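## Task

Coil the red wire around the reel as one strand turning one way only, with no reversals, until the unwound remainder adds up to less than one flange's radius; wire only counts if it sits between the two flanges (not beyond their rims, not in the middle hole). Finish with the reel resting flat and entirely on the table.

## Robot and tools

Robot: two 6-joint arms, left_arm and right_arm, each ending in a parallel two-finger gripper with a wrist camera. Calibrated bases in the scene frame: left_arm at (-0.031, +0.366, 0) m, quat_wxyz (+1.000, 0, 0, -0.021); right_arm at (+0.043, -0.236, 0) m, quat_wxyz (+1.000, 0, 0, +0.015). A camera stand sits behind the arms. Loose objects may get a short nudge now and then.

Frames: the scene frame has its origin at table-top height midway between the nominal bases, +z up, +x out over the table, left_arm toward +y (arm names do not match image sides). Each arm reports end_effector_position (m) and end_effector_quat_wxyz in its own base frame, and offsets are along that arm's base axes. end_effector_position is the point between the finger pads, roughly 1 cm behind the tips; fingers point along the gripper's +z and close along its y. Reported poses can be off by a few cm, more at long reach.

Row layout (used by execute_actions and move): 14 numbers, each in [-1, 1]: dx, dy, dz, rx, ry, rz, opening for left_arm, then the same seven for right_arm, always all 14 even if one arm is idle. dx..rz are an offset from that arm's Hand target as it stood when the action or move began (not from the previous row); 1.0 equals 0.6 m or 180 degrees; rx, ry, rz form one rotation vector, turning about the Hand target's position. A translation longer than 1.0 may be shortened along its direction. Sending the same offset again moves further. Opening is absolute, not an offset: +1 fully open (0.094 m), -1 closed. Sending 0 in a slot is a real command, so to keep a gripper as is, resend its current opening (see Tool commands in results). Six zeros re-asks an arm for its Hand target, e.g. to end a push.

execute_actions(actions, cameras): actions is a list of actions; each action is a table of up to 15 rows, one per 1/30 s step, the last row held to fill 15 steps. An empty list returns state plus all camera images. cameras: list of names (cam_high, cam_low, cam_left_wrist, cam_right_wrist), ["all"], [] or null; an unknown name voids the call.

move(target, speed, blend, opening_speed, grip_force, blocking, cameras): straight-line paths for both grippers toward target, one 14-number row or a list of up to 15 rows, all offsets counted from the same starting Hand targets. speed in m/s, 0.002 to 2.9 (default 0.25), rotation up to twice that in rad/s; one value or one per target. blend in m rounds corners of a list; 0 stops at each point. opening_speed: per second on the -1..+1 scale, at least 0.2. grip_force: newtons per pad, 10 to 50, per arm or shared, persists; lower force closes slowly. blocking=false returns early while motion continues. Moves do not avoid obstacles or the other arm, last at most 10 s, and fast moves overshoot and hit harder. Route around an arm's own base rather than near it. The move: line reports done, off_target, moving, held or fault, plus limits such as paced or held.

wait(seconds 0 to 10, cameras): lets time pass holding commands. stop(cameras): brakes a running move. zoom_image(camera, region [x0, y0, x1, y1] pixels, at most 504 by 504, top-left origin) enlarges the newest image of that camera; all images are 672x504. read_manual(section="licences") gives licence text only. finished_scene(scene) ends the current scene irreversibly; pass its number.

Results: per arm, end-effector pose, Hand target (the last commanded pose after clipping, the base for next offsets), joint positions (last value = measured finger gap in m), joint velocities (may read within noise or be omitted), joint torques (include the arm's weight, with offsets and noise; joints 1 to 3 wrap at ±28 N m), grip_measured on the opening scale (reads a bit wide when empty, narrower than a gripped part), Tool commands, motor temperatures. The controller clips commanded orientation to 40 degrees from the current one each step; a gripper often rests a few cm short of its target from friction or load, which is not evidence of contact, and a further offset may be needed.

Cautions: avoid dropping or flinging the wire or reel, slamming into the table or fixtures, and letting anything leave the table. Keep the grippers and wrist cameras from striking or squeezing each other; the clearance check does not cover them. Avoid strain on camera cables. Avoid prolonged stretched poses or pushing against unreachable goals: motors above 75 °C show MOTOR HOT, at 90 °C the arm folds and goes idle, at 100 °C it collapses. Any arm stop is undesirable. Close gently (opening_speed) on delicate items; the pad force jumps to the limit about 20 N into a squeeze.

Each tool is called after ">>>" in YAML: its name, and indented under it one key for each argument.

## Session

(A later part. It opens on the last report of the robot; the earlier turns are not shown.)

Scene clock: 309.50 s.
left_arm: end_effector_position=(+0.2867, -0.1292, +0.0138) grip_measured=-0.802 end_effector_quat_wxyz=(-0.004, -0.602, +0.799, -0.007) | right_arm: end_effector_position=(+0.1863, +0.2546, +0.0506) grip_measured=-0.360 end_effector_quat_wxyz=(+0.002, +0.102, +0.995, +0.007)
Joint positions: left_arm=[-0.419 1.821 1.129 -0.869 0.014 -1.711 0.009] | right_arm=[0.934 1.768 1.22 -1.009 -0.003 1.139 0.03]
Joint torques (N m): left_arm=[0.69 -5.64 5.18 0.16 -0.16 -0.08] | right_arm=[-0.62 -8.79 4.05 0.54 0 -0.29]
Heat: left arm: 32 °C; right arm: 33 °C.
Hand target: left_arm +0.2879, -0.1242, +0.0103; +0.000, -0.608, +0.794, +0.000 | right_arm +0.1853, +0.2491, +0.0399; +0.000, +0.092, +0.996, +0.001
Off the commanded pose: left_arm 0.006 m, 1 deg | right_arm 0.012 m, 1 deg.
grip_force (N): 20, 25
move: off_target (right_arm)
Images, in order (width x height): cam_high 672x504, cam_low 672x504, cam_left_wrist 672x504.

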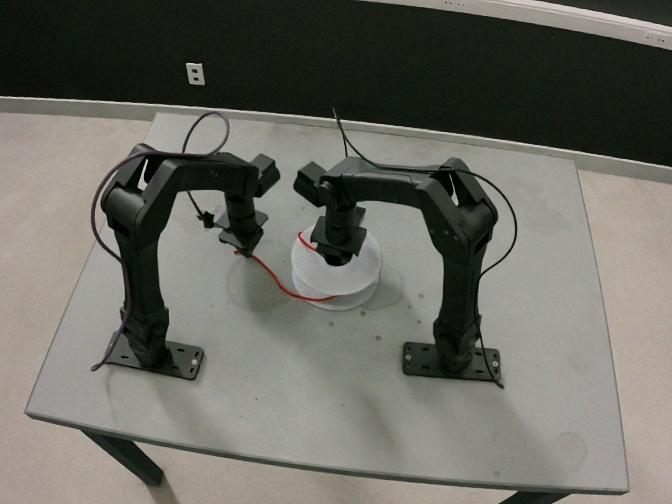

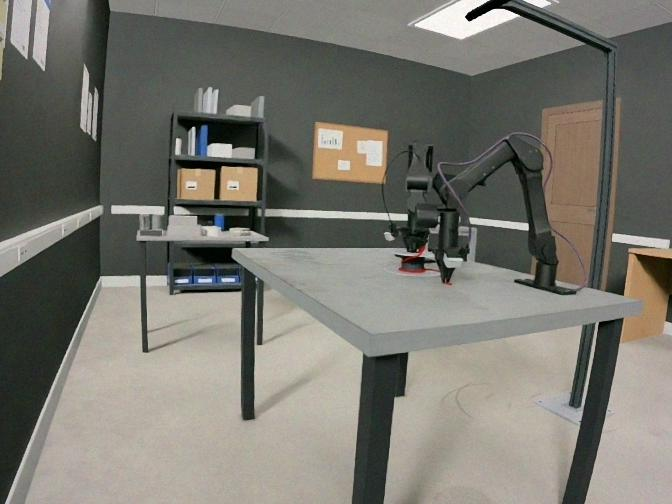

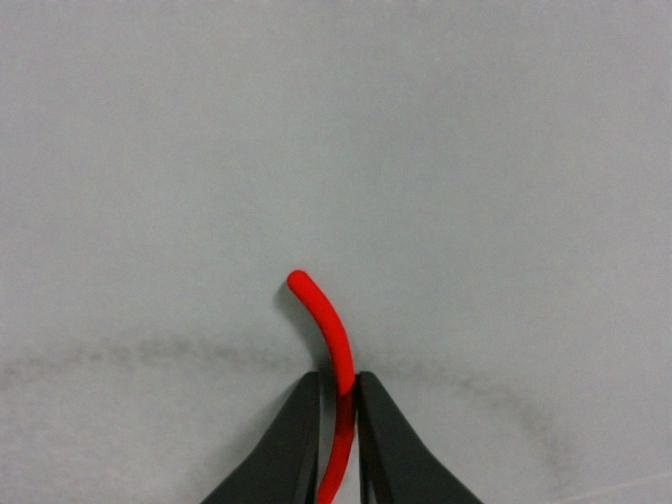

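>>> move:
  target: [0,0,0,0,0,0,-0.93,0,0,0,0,0,0,-0.1]

>>> move:
  target: [-0.0375,-0.06,0.008,0,0,0,-0.93,0,0,0,0,0,0.33,-0.1]
  cameras: ["cam_left_wrist","cam_low","cam_high"]
  speed: 0.15

>>> zoom_image:
  camera: "cam_high"
  region: [160, 140, 400, 320]

>>> zoom_image:
  camera: "cam_low"
  region: [370, 220, 500, 320]

Scene clock: 313.53 s.
left_arm: end_effector_position=(+0.2867, -0.1292, +0.0137) grip_measured=-0.923 end_effector_quat_wxyz=(-0.004, -0.602, +0.799, -0.007) | right_arm: end_effector_position=(+0.1863, +0.2546, +0.0506) grip_measured=-0.360 end_effector_quat_wxyz=(+0.002, +0.102, +0.995, +0.007)
Joint positions: left_arm=[-0.419 1.821 1.129 -0.869 0.013 -1.711 0.004] | right_arm=[0.934 1.768 1.22 -1.009 -0.003 1.138 0.03]
Joint torques (N m): left_arm=[0.68 -5.63 5.15 0.16 -0.17 -0.07] | right_arm=[-0.65 -8.76 3.97 0.52 0.02 -0.28]
Heat: left arm: 32 °C; right arm: 34 °C.
Hand target: left_arm +0.2879, -0.1241, +0.0103; +0.001, -0.608, +0.794, +0.000 | right_arm +0.1853, +0.2491, +0.0399; +0.000, +0.092, +0.996, +0.000
Off the commanded pose: left_arm 0.006 m, 1 deg | right_arm 0.012 m, 1 deg.
grip_force (N): 20, 25
move: off_target (right_arm)

Scene clock: 317.70 s.
left_arm: end_effector_position=(+0.2709, -0.1597, +0.0137) grip_measured=-0.923 end_effector_quat_wxyz=(+0.002, -0.609, +0.793, -0.004) | right_arm: end_effector_position=(+0.1941, +0.2543, +0.0538) grip_measured=-0.285 end_effector_quat_wxyz=(+0.025, -0.403, +0.915, -0.004)
Joint positions: left_arm=[-0.536 1.821 1.129 -0.869 0 -1.846 0.004] | right_arm=[0.934 1.758 1.22 -0.994 0.033 0.104 0.034]
Joint torques (N m): left_arm=[-0.85 -7.02 4.72 0.02 -0.02 -0.08] | right_arm=[-0.72 -8.08 4.04 0.43 -0.35 -0.3]
Heat: left arm: 32 °C; right arm: 34 °C.
Hand target: left_arm +0.2654, -0.1601, +0.0151; +0.001, -0.609, +0.794, +0.000 | right_arm +0.1853, +0.2491, +0.0399; +0.000, -0.413, +0.911, +0.001
Off the commanded pose: left_arm 0.006 m, 1 deg | right_arm 0.017 m, 3 deg.
grip_force (N): 20, 25
move: off_target (right_arm)
Images, in order (width x height): cam_high 672x504, cam_low 672x504, cam_left_wrist 672x504.

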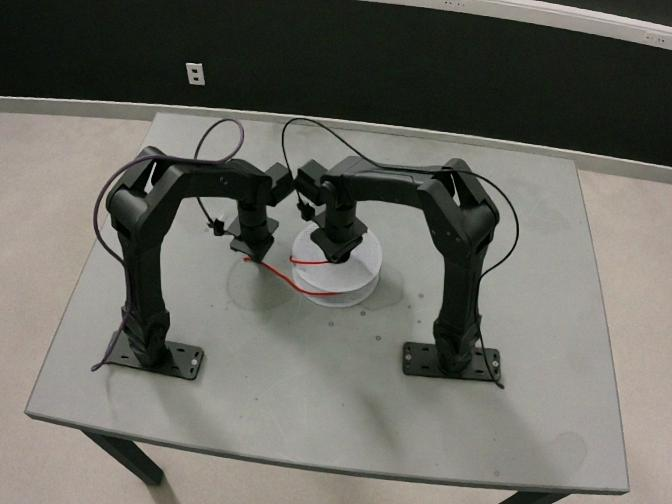

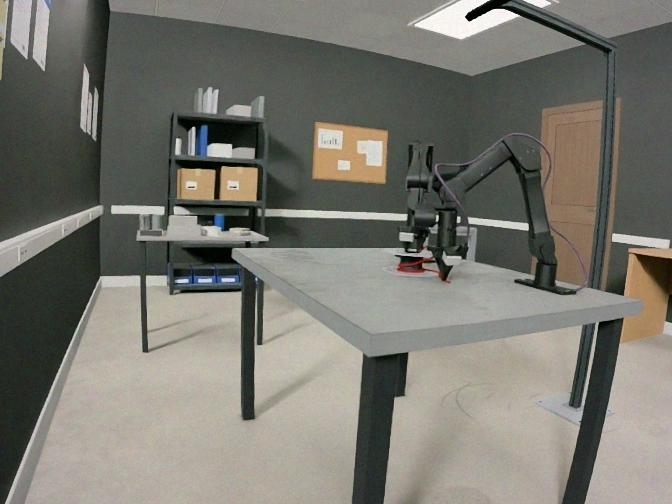

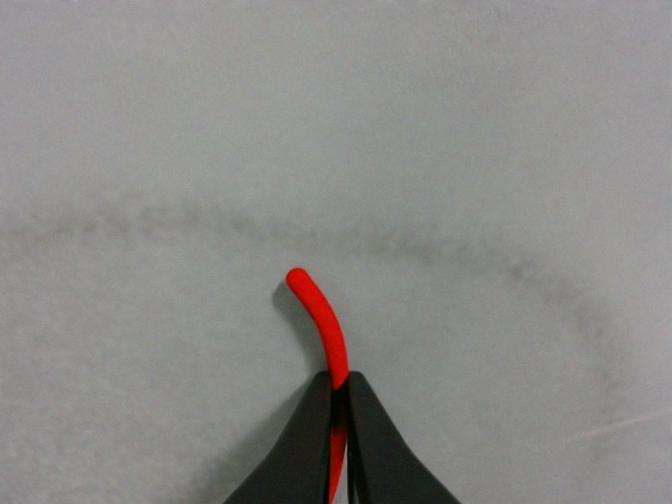

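Scaled by 2.100 from the camera's 672x504 image, which has a finer 960x720 frame.

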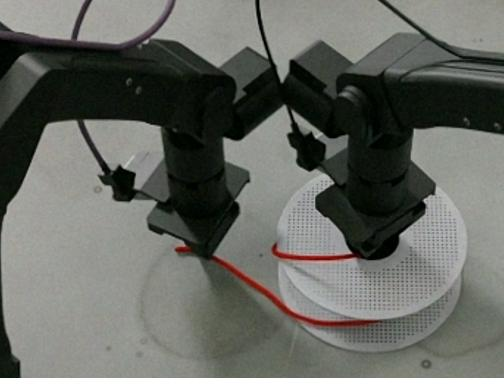

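Scaled by 3.877 from the camera's 672x504 image, which has a finer 960x720 frame.

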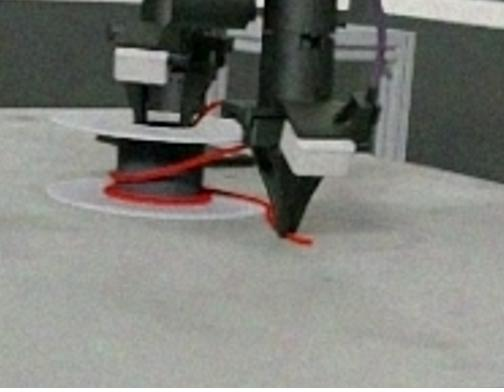

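>>> move:
  target: [0,0,0,0,0,0,-0.93,0.008,0.004,0.018,0,0,0,-0.95]
  opening_speed: 0.4
  speed: 0.1

>>> move:
  target:
    - [0,0,0,0,0,0,-0.93,0,0,0.1,0,0,0,-0.95]
    - [0,0,0,0,0,0,-0.93,0,0,0.1,0,0,-0.55,-0.95]
  cameras: ["cam_left_wrist","cam_right_wrist","cam_high"]

Scene clock: 324.03 s.
left_arm: end_effector_position=(+0.2709, -0.1597, +0.0137) grip_measured=-0.923 end_effector_quat_wxyz=(+0.002, -0.609, +0.793, -0.004) | right_arm: end_effector_position=(+0.1911, +0.2525, +0.0543) grip_measured=-0.948 end_effector_quat_wxyz=(+0.014, -0.412, +0.911, +0.001)
Joint positions: left_arm=[-0.536 1.821 1.129 -0.869 0 -1.846 0.004] | right_arm=[0.926 1.758 1.223 -1.01 0.011 0.077 0.002]
Joint torques (N m): left_arm=[-0.87 -6.99 4.72 0.01 -0.03 -0.08] | right_arm=[-0.7 -7.49 8.01 0.11 -0.16 -0.11]
Heat: left arm: 32 °C; right arm: 33 °C.
Hand target: left_arm +0.2654, -0.1601, +0.0151; +0.001, -0.609, +0.794, +0.000 | right_arm +0.1902, +0.2516, +0.0508; +0.000, -0.413, +0.911, +0.001
Off the commanded pose: left_arm 0.006 m, 1 deg | right_arm 0.004 m, 2 deg.
grip_force (N): 20, 25
move: done

Scene clock: 325.17 s.
left_arm: end_effector_position=(+0.2709, -0.1597, +0.0137) grip_measured=-0.923 end_effector_quat_wxyz=(+0.002, -0.609, +0.793, -0.004) | right_arm: end_effector_position=(+0.1891, +0.2499, +0.0936) grip_measured=-0.948 end_effector_quat_wxyz=(-0.004, -0.412, +0.911, -0.009)
Joint positions: left_arm=[-0.536 1.821 1.129 -0.869 0 -1.846 0.004] | right_arm=[0.926 1.751 1.375 -1.209 0.011 0.077 0.002]
Joint torques (N m): left_arm=[-0.87 -7.02 4.72 0.01 -0.02 -0.09] | right_arm=[-0.64 -11.04 8.65 0.03 -0.14 -0.09]
Heat: left arm: 32 °C; right arm: 33 °C.
Hand target: left_arm +0.2654, -0.1601, +0.0151; +0.001, -0.609, +0.794, +0.000 | right_arm +0.1900, +0.2513, +0.1037; +0.003, -0.413, +0.911, +0.002 (not the last commanded pose)
Off the commanded pose: left_arm 0.006 m, 1 deg | right_arm 0.017 m, 99 deg.
grip_force (N): 20, 25
move: held (right_arm; a check stopped the path); path passed 1 of 2 targets; limits=held
pose unreachable (right arm): on one or more control steps of this call, first in action 0 (counted from 0), this arm could not follow its commanded pose, so it was not sent that pose on those steps. It may still have moved: this result reports where it is.
cause: moving toward the commanded pose would bring a part of the arm too close to another arm (this arm's wrist camera and the left arm's wrist (the part past joint 4), along the way the arms are being sent, or toward where that arm still pushes).
Images, in order (width x height): cam_high 672x504, cam_left_wrist 672x504, cam_right_wrist 672x504.

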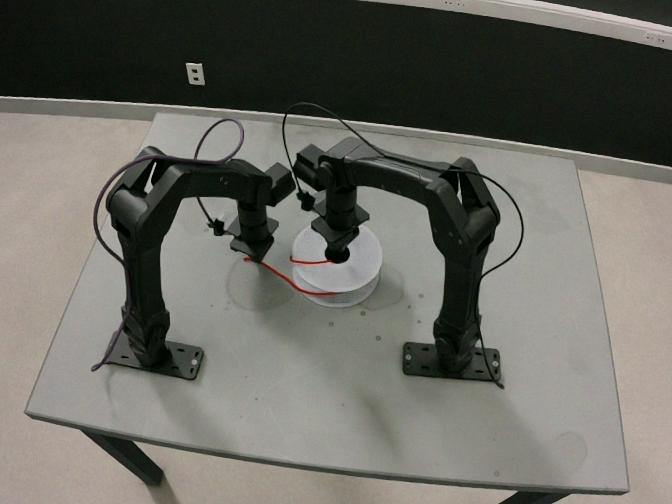

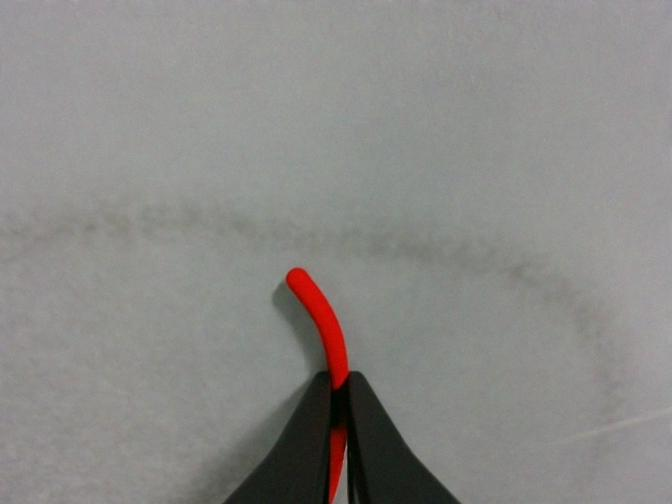

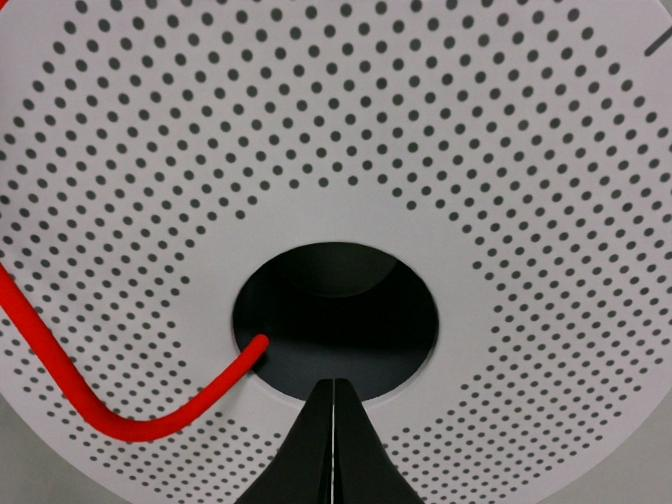

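>>> move:
  target: [0,0,0.02,-0.111,0,0,-0.93,0,0,0,0,0,0,-0.95]
  speed: 0.1
  cameras: ["cam_left_wrist","cam_high"]

>>> move:
  target: [0,0,0,0,0,0,-0.93,0,0,0.013,0,0,-0.55,-0.95]
  cameras: ["cam_right_wrist","cam_high"]

>>> zoom_image:
  camera: "cam_high"
  region: [160, 140, 400, 320]

Scene clock: 328.77 s.
left_arm: end_effector_position=(+0.2625, -0.1598, +0.0197) grip_measured=-0.923 end_effector_quat_wxyz=(-0.111, -0.602, +0.781, -0.121) | right_arm: end_effector_position=(+0.1890, +0.2497, +0.0936) grip_measured=-0.948 end_effector_quat_wxyz=(-0.004, -0.412, +0.911, -0.009)
Joint positions: left_arm=[-0.366 1.714 0.979 -0.741 0.317 -1.696 0.004] | right_arm=[0.926 1.751 1.375 -1.21 0.011 0.077 0.002]
Joint torques (N m): left_arm=[0.58 -7.82 4.64 0.4 0.25 0.08] | right_arm=[-0.72 -10.97 8.72 0.04 -0.13 -0.11]
Heat: left arm: 32 °C; right arm: 34 °C.
Hand target: left_arm +0.2654, -0.1601, +0.0271; -0.105, -0.599, +0.782, -0.137 | right_arm +0.1900, +0.2513, +0.1037; +0.003, -0.413, +0.911, +0.002
Off the commanded pose: left_arm 0.008 m, 2 deg | right_arm 0.010 m, 1 deg.
grip_force (N): 20, 25
move: done
Images, in order (width x height): cam_high 672x504, cam_left_wrist 672x504.

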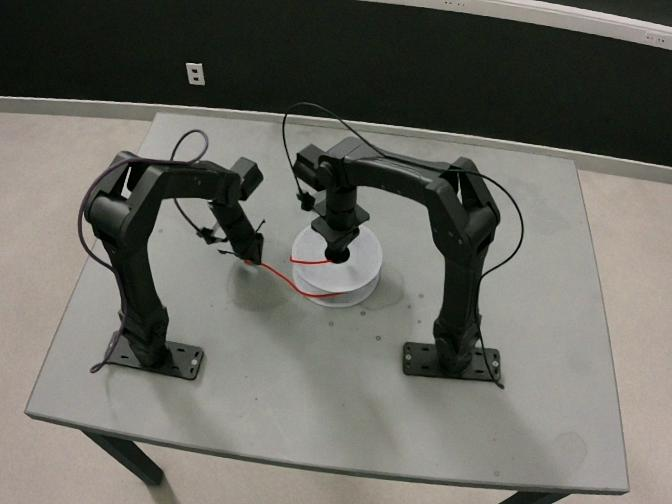

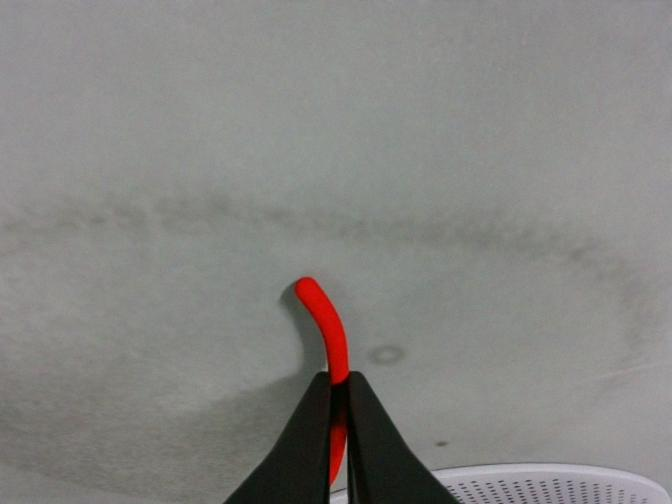

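Scene clock: 333.03 s.
left_arm: end_effector_position=(+0.2625, -0.1599, +0.0197) grip_measured=-0.923 end_effector_quat_wxyz=(-0.111, -0.602, +0.781, -0.121) | right_arm: end_effector_position=(+0.1891, +0.2505, +0.1011) grip_measured=-0.948 end_effector_quat_wxyz=(+0.003, +0.419, +0.908, -0.009)
Joint positions: left_arm=[-0.366 1.714 0.979 -0.741 0.317 -1.696 0.004] | right_arm=[0.926 1.751 1.405 -1.241 0.009 1.791 0.002]
Joint torques (N m): left_arm=[0.57 -7.8 4.66 0.4 0.26 0.07] | right_arm=[-0.27 -10.67 9.2 -0.04 -0.06 0.08]
Heat: left arm: 32 °C; right arm: 34 °C.
Hand target: left_arm +0.2654, -0.1601, +0.0271; -0.105, -0.599, +0.782, -0.137 | right_arm +0.1900, +0.2514, +0.1115; +0.003, +0.424, +0.905, -0.001
Off the commanded pose: left_arm 0.008 m, 2 deg | right_arm 0.010 m, 1 deg.
grip_force (N): 20, 25
move: done
Images, in order (width x height): cam_high 672x504, cam_right_wrist 672x504.

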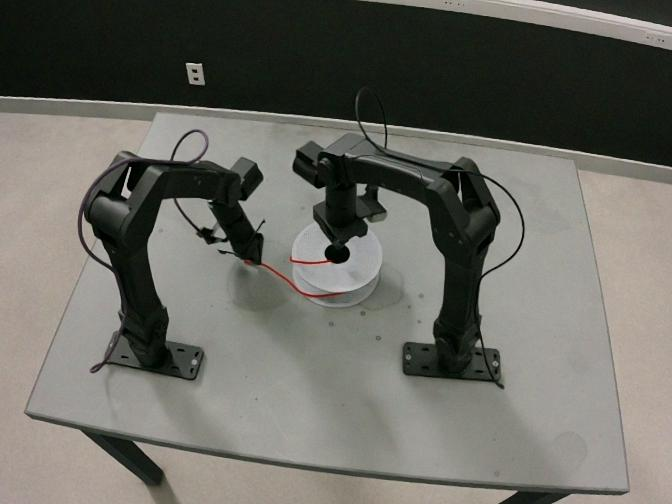

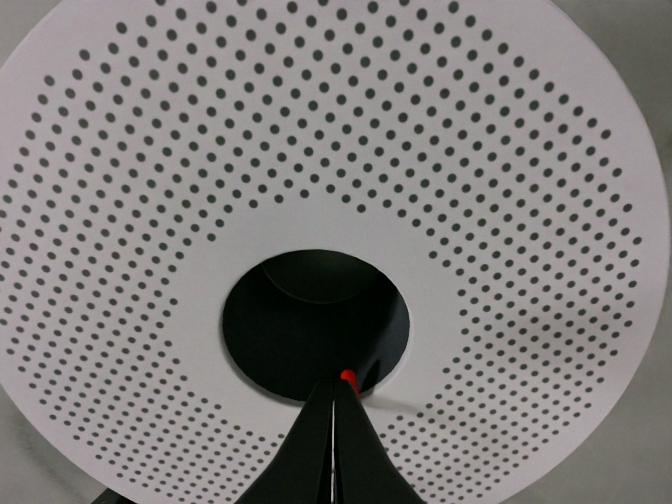

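Scaled by 2.100 from the camera's 672x504 image, which has a finer 960x720 frame.

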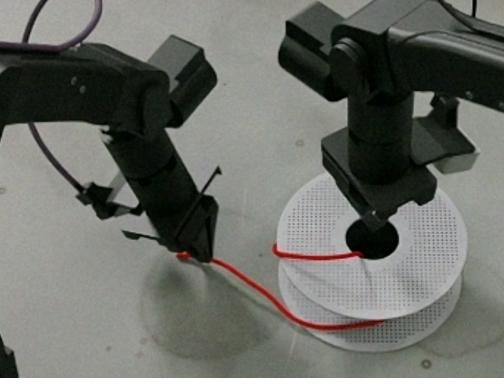

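>>> move:
  target:
    - [0,0,0,0,0,0,-0.93,0.001,0.0075,0,0,0,0.167,-0.95]
    - [0,0,0,0,0,0,-0.93,0.001,0.0075,-0.118,0,0,0.167,-0.95]
  speed: 0.1
  cameras: ["cam_right_wrist","cam_high"]

>>> move:
  target: [0,0,0,0,0,0,-0.93,0,0,0,0,0,0,-0.1]
  opening_speed: 0.3

Scene clock: 339.27 s.
left_arm: end_effector_position=(+0.2625, -0.1599, +0.0197) grip_measured=-0.923 end_effector_quat_wxyz=(-0.111, -0.602, +0.781, -0.121) | right_arm: end_effector_position=(+0.1933, +0.2561, +0.0474) grip_measured=-0.948 end_effector_quat_wxyz=(+0.008, +0.181, +0.983, +0.006)
Joint positions: left_arm=[-0.366 1.714 0.979 -0.741 0.317 -1.696 0.004] | right_arm=[0.926 1.788 1.232 -0.997 0.009 1.291 0.002]
Joint torques (N m): left_arm=[0.58 -7.82 4.64 0.4 0.27 0.07] | right_arm=[0.35 -8.46 6.09 0.36 -0.04 -0.1]
Heat: left arm: 32 °C; right arm: 34 °C.
Hand target: left_arm +0.2654, -0.1601, +0.0271; -0.105, -0.599, +0.782, -0.137 | right_arm +0.1906, +0.2558, +0.0407; +0.003, +0.175, +0.985, +0.000
Off the commanded pose: left_arm 0.008 m, 2 deg | right_arm 0.007 m, 1 deg.
grip_force (N): 20, 25
move: done
Images, in order (width x height): cam_high 672x504, cam_right_wrist 672x504.

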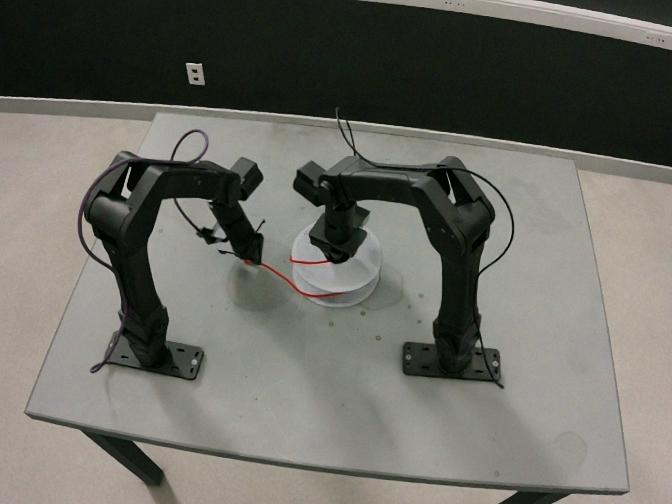

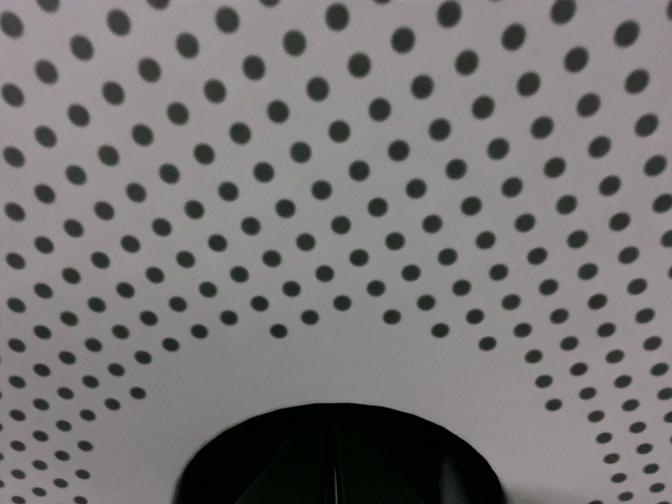

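Scene clock: 342.30 s.
left_arm: end_effector_position=(+0.2625, -0.1599, +0.0197) grip_measured=-0.923 end_effector_quat_wxyz=(-0.111, -0.602, +0.781, -0.121) | right_arm: end_effector_position=(+0.1933, +0.2561, +0.0591) grip_measured=-0.160 end_effector_quat_wxyz=(+0.012, +0.180, +0.983, +0.014)
Joint positions: left_arm=[-0.366 1.714 0.979 -0.741 0.317 -1.696 0.004] | right_arm=[0.926 1.758 1.243 -1.019 0.009 1.289 0.039]
Joint torques (N m): left_arm=[0.58 -7.8 4.64 0.4 0.27 0.07] | right_arm=[0.36 -6 5.14 0.61 -0.07 -0.06]
Heat: left arm: 32 °C; right arm: 34 °C.
Hand target: left_arm +0.2654, -0.1601, +0.0271; -0.105, -0.599, +0.782, -0.137 | right_arm +0.1906, +0.2558, +0.0406; +0.003, +0.175, +0.985, +0.000
Off the commanded pose: left_arm 0.008 m, 2 deg | right_arm 0.019 m, 2 deg.
grip_force (N): 20, 25
move: off_target (right_arm)

>>> move:
  target: [-0.048,-0.064,0,0,0,0,-0.93,0,0,0,0,0,0.31,-0.1]
  cameras: ["cam_left_wrist","cam_low","cam_high"]
  speed: 0.12

>>> zoom_image:
  camera: "cam_high"
  region: [160, 140, 400, 320]

>>> zoom_image:
  camera: "cam_low"
  region: [370, 220, 500, 320]

Scene clock: 348.47 s.
left_arm: end_effector_position=(+0.2357, -0.1968, +0.0208) grip_measured=-0.923 end_effector_quat_wxyz=(-0.113, -0.601, +0.781, -0.126) | right_arm: end_effector_position=(+0.1971, +0.2629, +0.0622) grip_measured=-0.118 end_effector_quat_wxyz=(+0.030, -0.288, +0.957, +0.020)
Joint positions: left_arm=[-0.521 1.665 0.924 -0.678 0.306 -1.856 0.004] | right_arm=[0.926 1.751 1.246 -0.993 0.003 0.342 0.041]
Joint torques (N m): left_arm=[-0.59 -7.43 4.72 0.49 0.1 -0.1] | right_arm=[0.08 -5.89 4.67 0.45 -0.05 -0.39]
Heat: left arm: 33 °C; right arm: 33 °C.
Hand target: left_arm +0.2365, -0.1985, +0.0270; -0.105, -0.599, +0.782, -0.137 | right_arm +0.1906, +0.2558, +0.0407; +0.003, -0.306, +0.952, +0.001
Off the commanded pose: left_arm 0.007 m, 2 deg | right_arm 0.024 m, 4 deg.
grip_force (N): 20, 25
move: off_target (right_arm)
Images, in order (width x height): cam_high 672x504, cam_low 672x504, cam_left_wrist 672x504.

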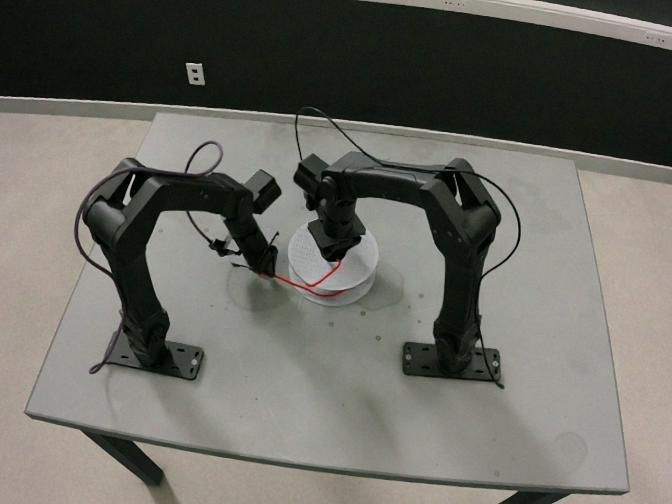

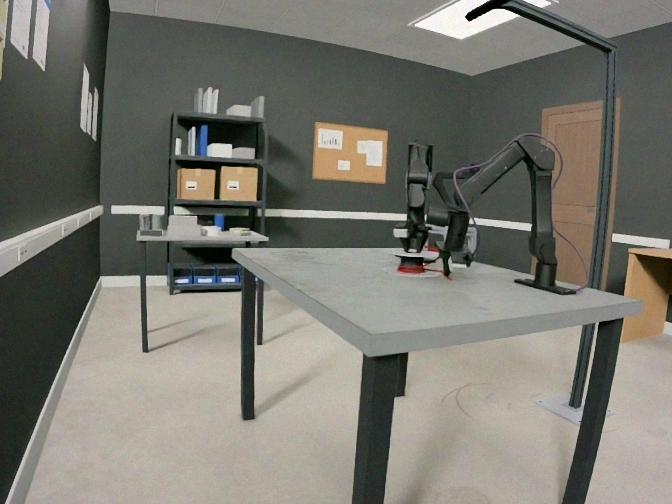

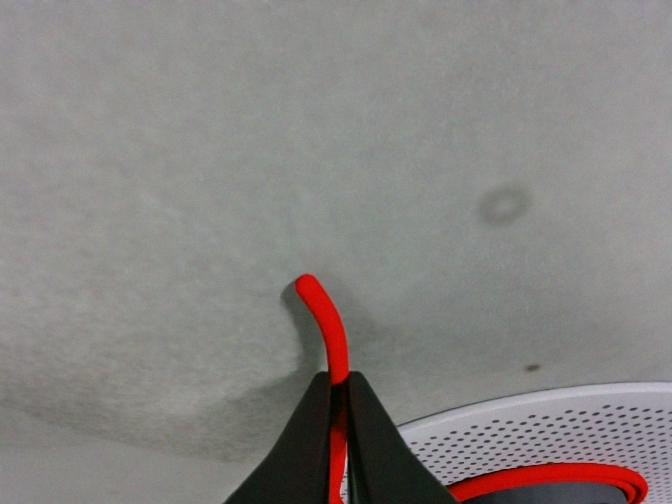

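Scaled by 2.100 from the camera's 672x504 image, which has a finer 960x720 frame.

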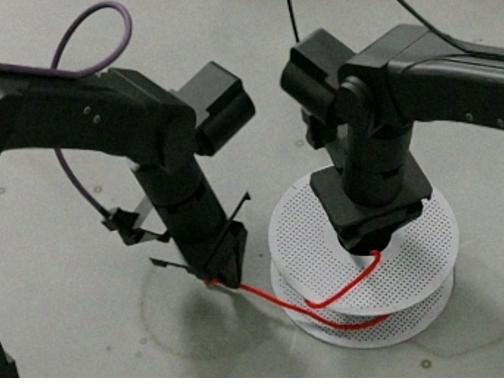

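Scaled by 3.877 from the camera's 672x504 image, which has a finer 960x720 frame.

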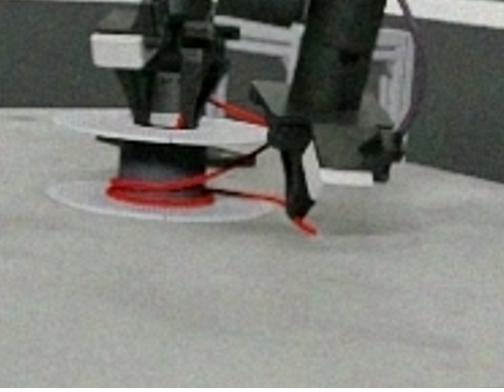

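>>> move:
  target: [0,0,0,0,0,0,-0.75,0,0,0,0,0,0,-0.1]

>>> move:
  target: [0.002,0.031,-0.005,0,0,0,-0.75,0,0,0,0,0,0,-0.1]
  cameras: ["cam_left_wrist"]
  speed: 0.05

Scene clock: 350.87 s.
left_arm: end_effector_position=(+0.2357, -0.1968, +0.0208) grip_measured=-0.752 end_effector_quat_wxyz=(-0.113, -0.601, +0.781, -0.126) | right_arm: end_effector_position=(+0.1971, +0.2629, +0.0622) grip_measured=-0.118 end_effector_quat_wxyz=(+0.030, -0.288, +0.957, +0.020)
Joint positions: left_arm=[-0.521 1.665 0.924 -0.678 0.306 -1.856 0.012] | right_arm=[0.926 1.751 1.246 -0.993 0.003 0.341 0.041]
Joint torques (N m): left_arm=[-0.64 -7.43 4.71 0.49 0.1 -0.07] | right_arm=[0.01 -5.75 4.78 0.44 -0.07 -0.4]
Heat: left arm: 33 °C; right arm: 33 °C.
Hand target: left_arm +0.2365, -0.1985, +0.0270; -0.105, -0.599, +0.782, -0.137 | right_arm +0.1906, +0.2558, +0.0407; +0.003, -0.306, +0.952, +0.001
Off the commanded pose: left_arm 0.007 m, 2 deg | right_arm 0.024 m, 4 deg.
grip_force (N): 20, 25
move: off_target (right_arm)

Scene clock: 351.90 s.
left_arm: end_effector_position=(+0.2365, -0.1809, +0.0180) grip_measured=-0.752 end_effector_quat_wxyz=(-0.110, -0.602, +0.781, -0.126) | right_arm: end_effector_position=(+0.1971, +0.2629, +0.0622) grip_measured=-0.118 end_effector_quat_wxyz=(+0.030, -0.288, +0.957, +0.020)
Joint positions: left_arm=[-0.473 1.646 0.891 -0.677 0.306 -1.807 0.012] | right_arm=[0.926 1.751 1.246 -0.993 0.003 0.341 0.041]
Joint torques (N m): left_arm=[0.55 -7.17 4.7 0.39 0.21 0.08] | right_arm=[0.03 -5.81 4.68 0.45 -0.06 -0.42]
Heat: left arm: 33 °C; right arm: 33 °C.
Hand target: left_arm +0.2377, -0.1799, +0.0241; -0.105, -0.599, +0.782, -0.137 | right_arm +0.1906, +0.2558, +0.0407; +0.003, -0.306, +0.952, +0.001
Off the commanded pose: left_arm 0.006 m, 1 deg | right_arm 0.024 m, 4 deg.
grip_force (N): 20, 25
move: off_target (right_arm)
Images, in order (width x height): cam_left_wrist 672x504.

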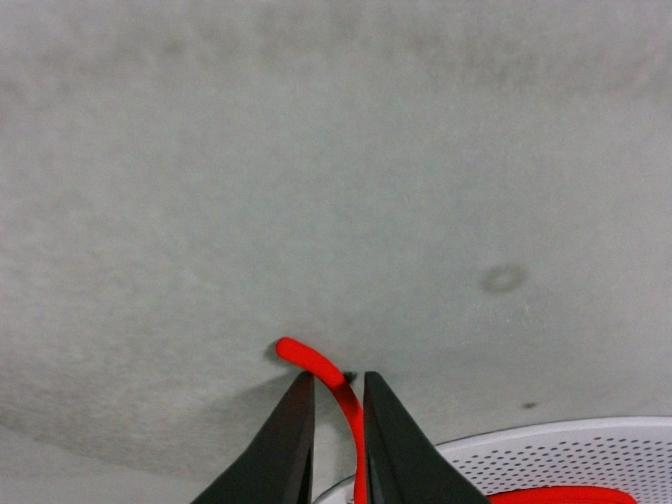

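>>> move:
  target: [0,0,-0.008,0,0,0,-0.75,0,0,0,0,0,0,-0.1]
  speed: 0.05

>>> move:
  target: [0,0,0,0,0,0,-0.95,0,0,0,0,0,0,-0.1]
  cameras: ["cam_left_wrist"]
  grip_force: [30,25]

Scene clock: 353.80 s.
left_arm: end_effector_position=(+0.2351, -0.1802, +0.0155) grip_measured=-0.752 end_effector_quat_wxyz=(-0.110, -0.602, +0.781, -0.126) | right_arm: end_effector_position=(+0.1971, +0.2629, +0.0622) grip_measured=-0.118 end_effector_quat_wxyz=(+0.030, -0.288, +0.957, +0.020)
Joint positions: left_arm=[-0.473 1.646 0.88 -0.666 0.307 -1.807 0.012] | right_arm=[0.926 1.751 1.246 -0.993 0.003 0.341 0.041]
Joint torques (N m): left_arm=[0.54 -6.39 4.64 0.5 0.2 0.07] | right_arm=[0.02 -5.85 4.79 0.45 -0.05 -0.42]
Heat: left arm: 33 °C; right arm: 33 °C.
Hand target: left_arm +0.2377, -0.1799, +0.0193; -0.105, -0.599, +0.782, -0.137 | right_arm +0.1906, +0.2558, +0.0407; +0.003, -0.306, +0.952, +0.001
Off the commanded pose: left_arm 0.005 m, 1 deg | right_arm 0.024 m, 4 deg.
grip_force (N): 20, 25
move: off_target (right_arm)

Scene clock: 354.53 s.
left_arm: end_effector_position=(+0.2359, -0.1807, +0.0157) grip_measured=-0.942 end_effector_quat_wxyz=(-0.109, -0.601, +0.781, -0.128) | right_arm: end_effector_position=(+0.1971, +0.2629, +0.0622) grip_measured=-0.118 end_effector_quat_wxyz=(+0.030, -0.288, +0.957, +0.020)
Joint positions: left_arm=[-0.473 1.646 0.88 -0.662 0.307 -1.807 0.003] | right_arm=[0.926 1.751 1.246 -0.993 0.003 0.341 0.041]
Joint torques (N m): left_arm=[0.57 -6.41 4.64 0.46 0.21 0.07] | right_arm=[0.08 -5.75 4.78 0.44 -0.05 -0.42]
Heat: left arm: 33 °C; right arm: 33 °C.
Hand target: left_arm +0.2377, -0.1799, +0.0193; -0.105, -0.599, +0.782, -0.137 | right_arm +0.1906, +0.2558, +0.0407; +0.003, -0.306, +0.952, +0.001
Off the commanded pose: left_arm 0.004 m, 1 deg | right_arm 0.024 m, 4 deg.
grip_force (N): 30, 25
move: off_target (right_arm)
Images, in order (width x height): cam_left_wrist 672x504.

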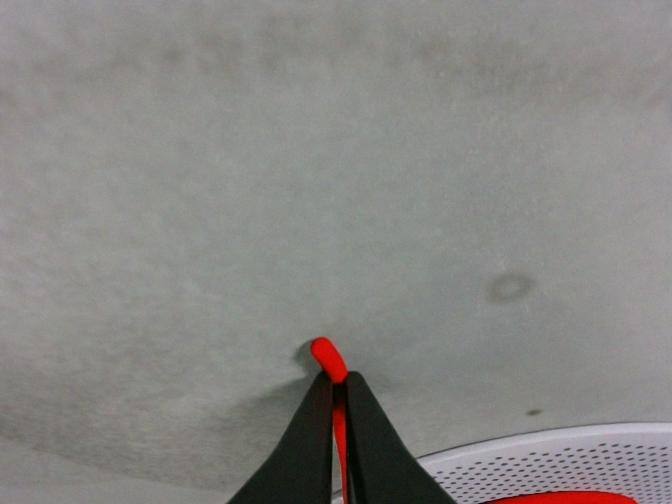

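>>> move:
  target: [0,0,0,0,0,0,-0.95,0.009,0.01,0.018,0,0,0,-0.95]
  opening_speed: 0.4
  speed: 0.1

>>> move:
  target:
    - [0,0,0,0,0,0,-0.95,0,0,0.1,0,0,0,-0.95]
    - [0,0,0,0,0,0,-0.95,0,0,0.1,0,0,-0.4,-0.95]
  cameras: ["cam_left_wrist","cam_right_wrist","cam_high"]

Scene clock: 359.10 s.
left_arm: end_effector_position=(+0.2359, -0.1807, +0.0157) grip_measured=-0.942 end_effector_quat_wxyz=(-0.109, -0.601, +0.781, -0.128) | right_arm: end_effector_position=(+0.1959, +0.2614, +0.0534) grip_measured=-0.948 end_effector_quat_wxyz=(+0.011, -0.302, +0.953, +0.006)
Joint positions: left_arm=[-0.473 1.646 0.88 -0.662 0.307 -1.807 0.003] | right_arm=[0.926 1.797 1.267 -1.017 0.003 0.312 0.002]
Joint torques (N m): left_arm=[0.58 -6.41 4.66 0.47 0.2 0.06] | right_arm=[-0.18 -8.12 8.43 0.12 -0.05 -0.1]
Heat: left arm: 33 °C; right arm: 33 °C.
Hand target: left_arm +0.2377, -0.1799, +0.0193; -0.105, -0.599, +0.782, -0.137 | right_arm +0.1960, +0.2618, +0.0514; +0.003, -0.306, +0.952, +0.001
Off the commanded pose: left_arm 0.004 m, 1 deg | right_arm 0.002 m, 1 deg.
grip_force (N): 30, 25
move: done

Scene clock: 363.47 s.
left_arm: end_effector_position=(+0.2359, -0.1807, +0.0157) grip_measured=-0.942 end_effector_quat_wxyz=(-0.109, -0.601, +0.781, -0.128) | right_arm: end_effector_position=(+0.1948, +0.2599, +0.0998) grip_measured=-0.948 end_effector_quat_wxyz=(-0.002, +0.308, +0.951, -0.010)
Joint positions: left_arm=[-0.473 1.646 0.88 -0.662 0.307 -1.807 0.003] | right_arm=[0.926 1.797 1.455 -1.249 0.003 1.553 0.002]
Joint torques (N m): left_arm=[0.57 -6.41 4.67 0.47 0.2 0.07] | right_arm=[0.1 -11.22 9.48 -0.03 -0.01 0.09]
Heat: left arm: 33 °C; right arm: 33 °C.
Hand target: left_arm +0.2377, -0.1799, +0.0193; -0.105, -0.599, +0.782, -0.137 | right_arm +0.1960, +0.2618, +0.1114; +0.003, +0.312, +0.950, +0.000
Off the commanded pose: left_arm 0.004 m, 1 deg | right_arm 0.012 m, 1 deg.
grip_force (N): 30, 25
move: off_target (right_arm)
Images, in order (width x height): cam_high 672x504, cam_left_wrist 672x504, cam_right_wrist 672x504.

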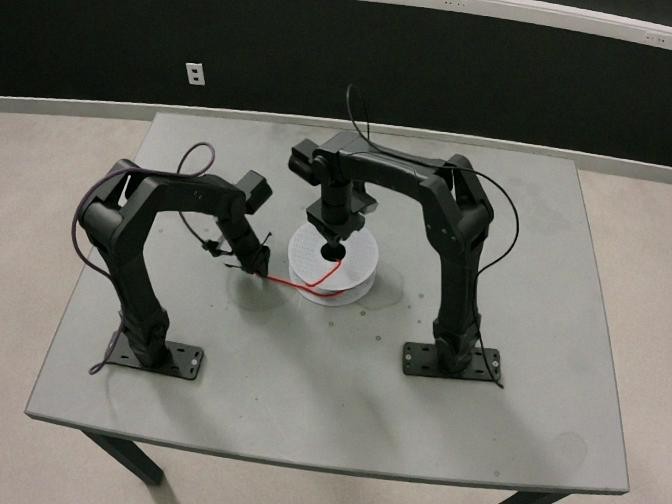

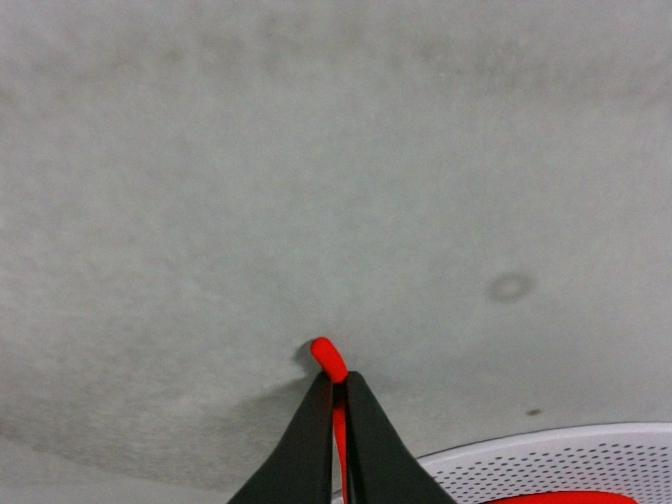

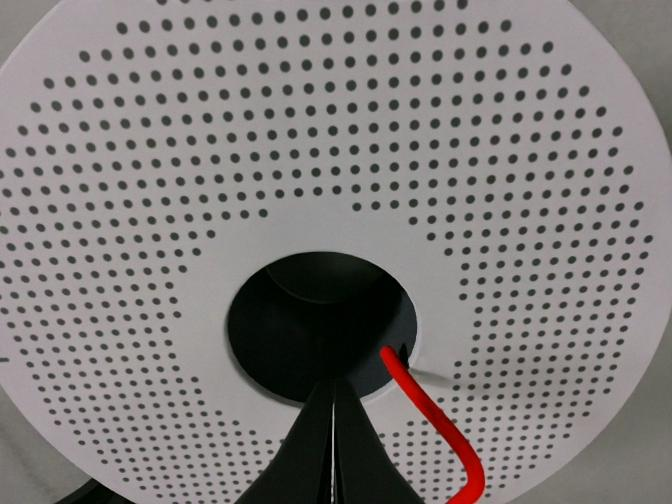

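>>> move:
  target: [0,0,0,0,0,0,-0.95,0.001,0.003,-0.12,0,0,0,-0.95]
  speed: 0.1

>>> move:
  target: [0,0,0,0,0,0,-0.95,0,0,0,0,0,0,-0.1]
  opening_speed: 0.3

>>> move:
  target: [-0.011,-0.057,0.004,0,0,0,-0.95,0,0,0,0,0,0.28,-0.1]
  cameras: ["cam_left_wrist","cam_low","cam_high"]
  speed: 0.12

>>> zoom_image:
  camera: "cam_high"
  region: [160, 140, 400, 320]

>>> zoom_image:
  camera: "cam_low"
  region: [370, 220, 500, 320]

Scene clock: 366.20 s.
left_arm: end_effector_position=(+0.2359, -0.1807, +0.0157) grip_measured=-0.942 end_effector_quat_wxyz=(-0.109, -0.601, +0.781, -0.128) | right_arm: end_effector_position=(+0.1987, +0.2651, +0.0465) grip_measured=-0.948 end_effector_quat_wxyz=(+0.004, +0.310, +0.951, +0.008)
Joint positions: left_arm=[-0.473 1.646 0.88 -0.662 0.307 -1.807 0.003] | right_arm=[0.926 1.826 1.276 -1.002 0.003 1.556 0.002]
Joint torques (N m): left_arm=[0.57 -6.42 4.67 0.47 0.2 0.07] | right_arm=[0.32 -8.77 6.16 0.32 0.01 0.11]
Heat: left arm: 33 °C; right arm: 34 °C.
Hand target: left_arm +0.2377, -0.1799, +0.0193; -0.105, -0.599, +0.782, -0.137 | right_arm +0.1966, +0.2637, +0.0394; +0.003, +0.312, +0.950, +0.000
Off the commanded pose: left_arm 0.004 m, 1 deg | right_arm 0.008 m, 1 deg.
grip_force (N): 30, 25
move: done

Scene clock: 369.23 s.
left_arm: end_effector_position=(+0.2359, -0.1807, +0.0157) grip_measured=-0.942 end_effector_quat_wxyz=(-0.109, -0.601, +0.781, -0.128) | right_arm: end_effector_position=(+0.1985, +0.2649, +0.0581) grip_measured=-0.185 end_effector_quat_wxyz=(+0.007, +0.314, +0.949, +0.017)
Joint positions: left_arm=[-0.473 1.646 0.88 -0.662 0.307 -1.807 0.003] | right_arm=[0.926 1.796 1.286 -1.024 0.003 1.566 0.038]
Joint torques (N m): left_arm=[0.55 -6.41 4.67 0.47 0.2 0.07] | right_arm=[0.36 -6.32 5.16 0.56 -0.01 -0.03]
Heat: left arm: 33 °C; right arm: 33 °C.
Hand target: left_arm +0.2377, -0.1799, +0.0193; -0.105, -0.599, +0.782, -0.137 | right_arm +0.1966, +0.2637, +0.0395; +0.003, +0.312, +0.950, +0.000
Off the commanded pose: left_arm 0.004 m, 1 deg | right_arm 0.019 m, 2 deg.
grip_force (N): 30, 25
move: off_target (right_arm)

Scene clock: 373.67 s.
left_arm: end_effector_position=(+0.2261, -0.2078, +0.0188) grip_measured=-0.942 end_effector_quat_wxyz=(-0.105, -0.600, +0.783, -0.129) | right_arm: end_effector_position=(+0.2010, +0.2682, +0.0613) grip_measured=-0.124 end_effector_quat_wxyz=(+0.021, -0.102, +0.994, +0.020)
Joint positions: left_arm=[-0.583 1.646 0.894 -0.639 0.282 -1.916 0.003] | right_arm=[0.926 1.789 1.289 -1.013 0.003 0.721 0.041]
Joint torques (N m): left_arm=[-0.39 -4.49 7.15 0.53 0.26 -0.11] | right_arm=[0.12 -6.13 4.57 0.55 -0.04 -0.43]
Heat: left arm: 33 °C; right arm: 33 °C.
Hand target: left_arm +0.2312, -0.2141, +0.0216; -0.105, -0.599, +0.782, -0.137 | right_arm +0.1965, +0.2636, +0.0394; +0.003, -0.122, +0.992, +0.001
Off the commanded pose: left_arm 0.009 m, 1 deg | right_arm 0.023 m, 4 deg.
grip_force (N): 30, 25
move: off_target (right_arm)
Images, in order (width x height): cam_high 672x504, cam_low 672x504, cam_left_wrist 672x504.

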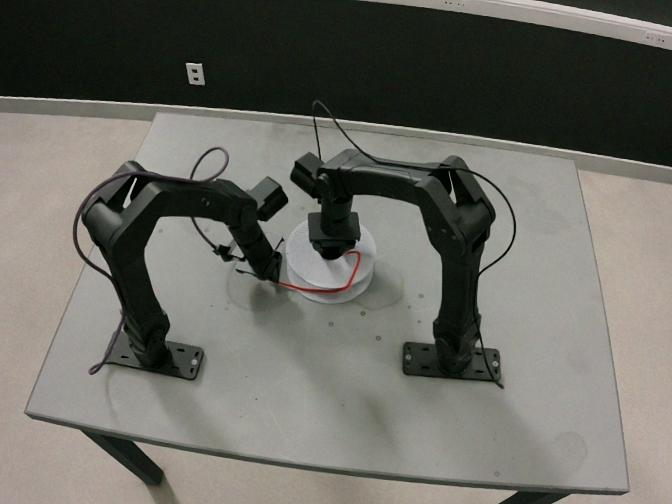

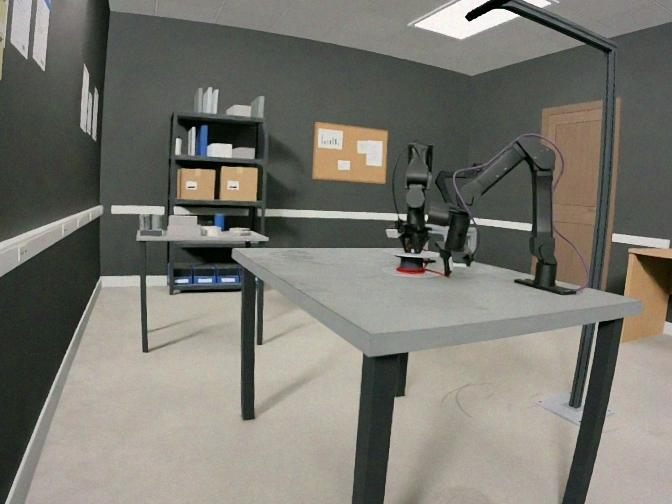

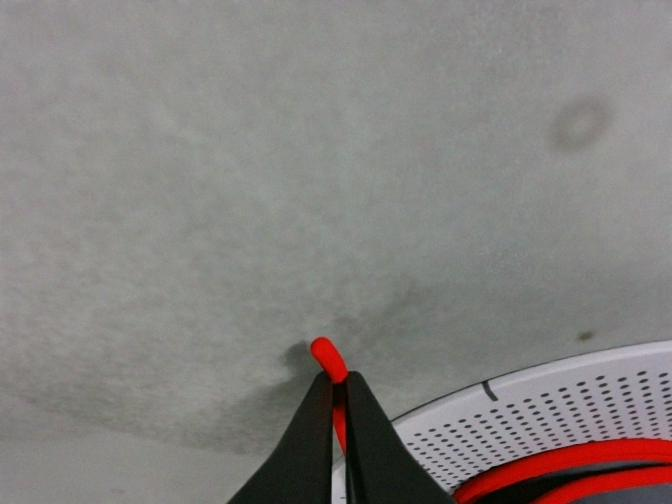

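Scaled by 2.100 from the camera's 672x504 image, which has a finer 960x720 frame.

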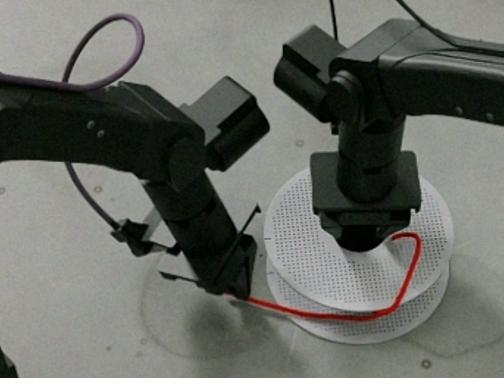

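Scaled by 3.877 from the camera's 672x504 image, which has a finer 960x720 frame.

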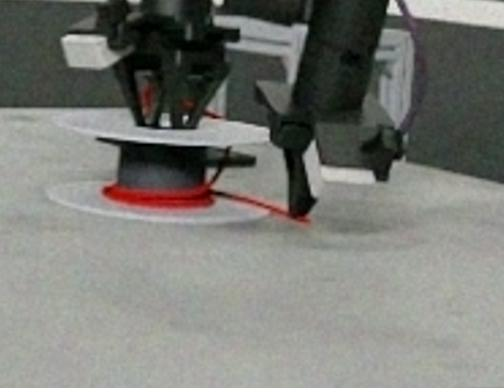

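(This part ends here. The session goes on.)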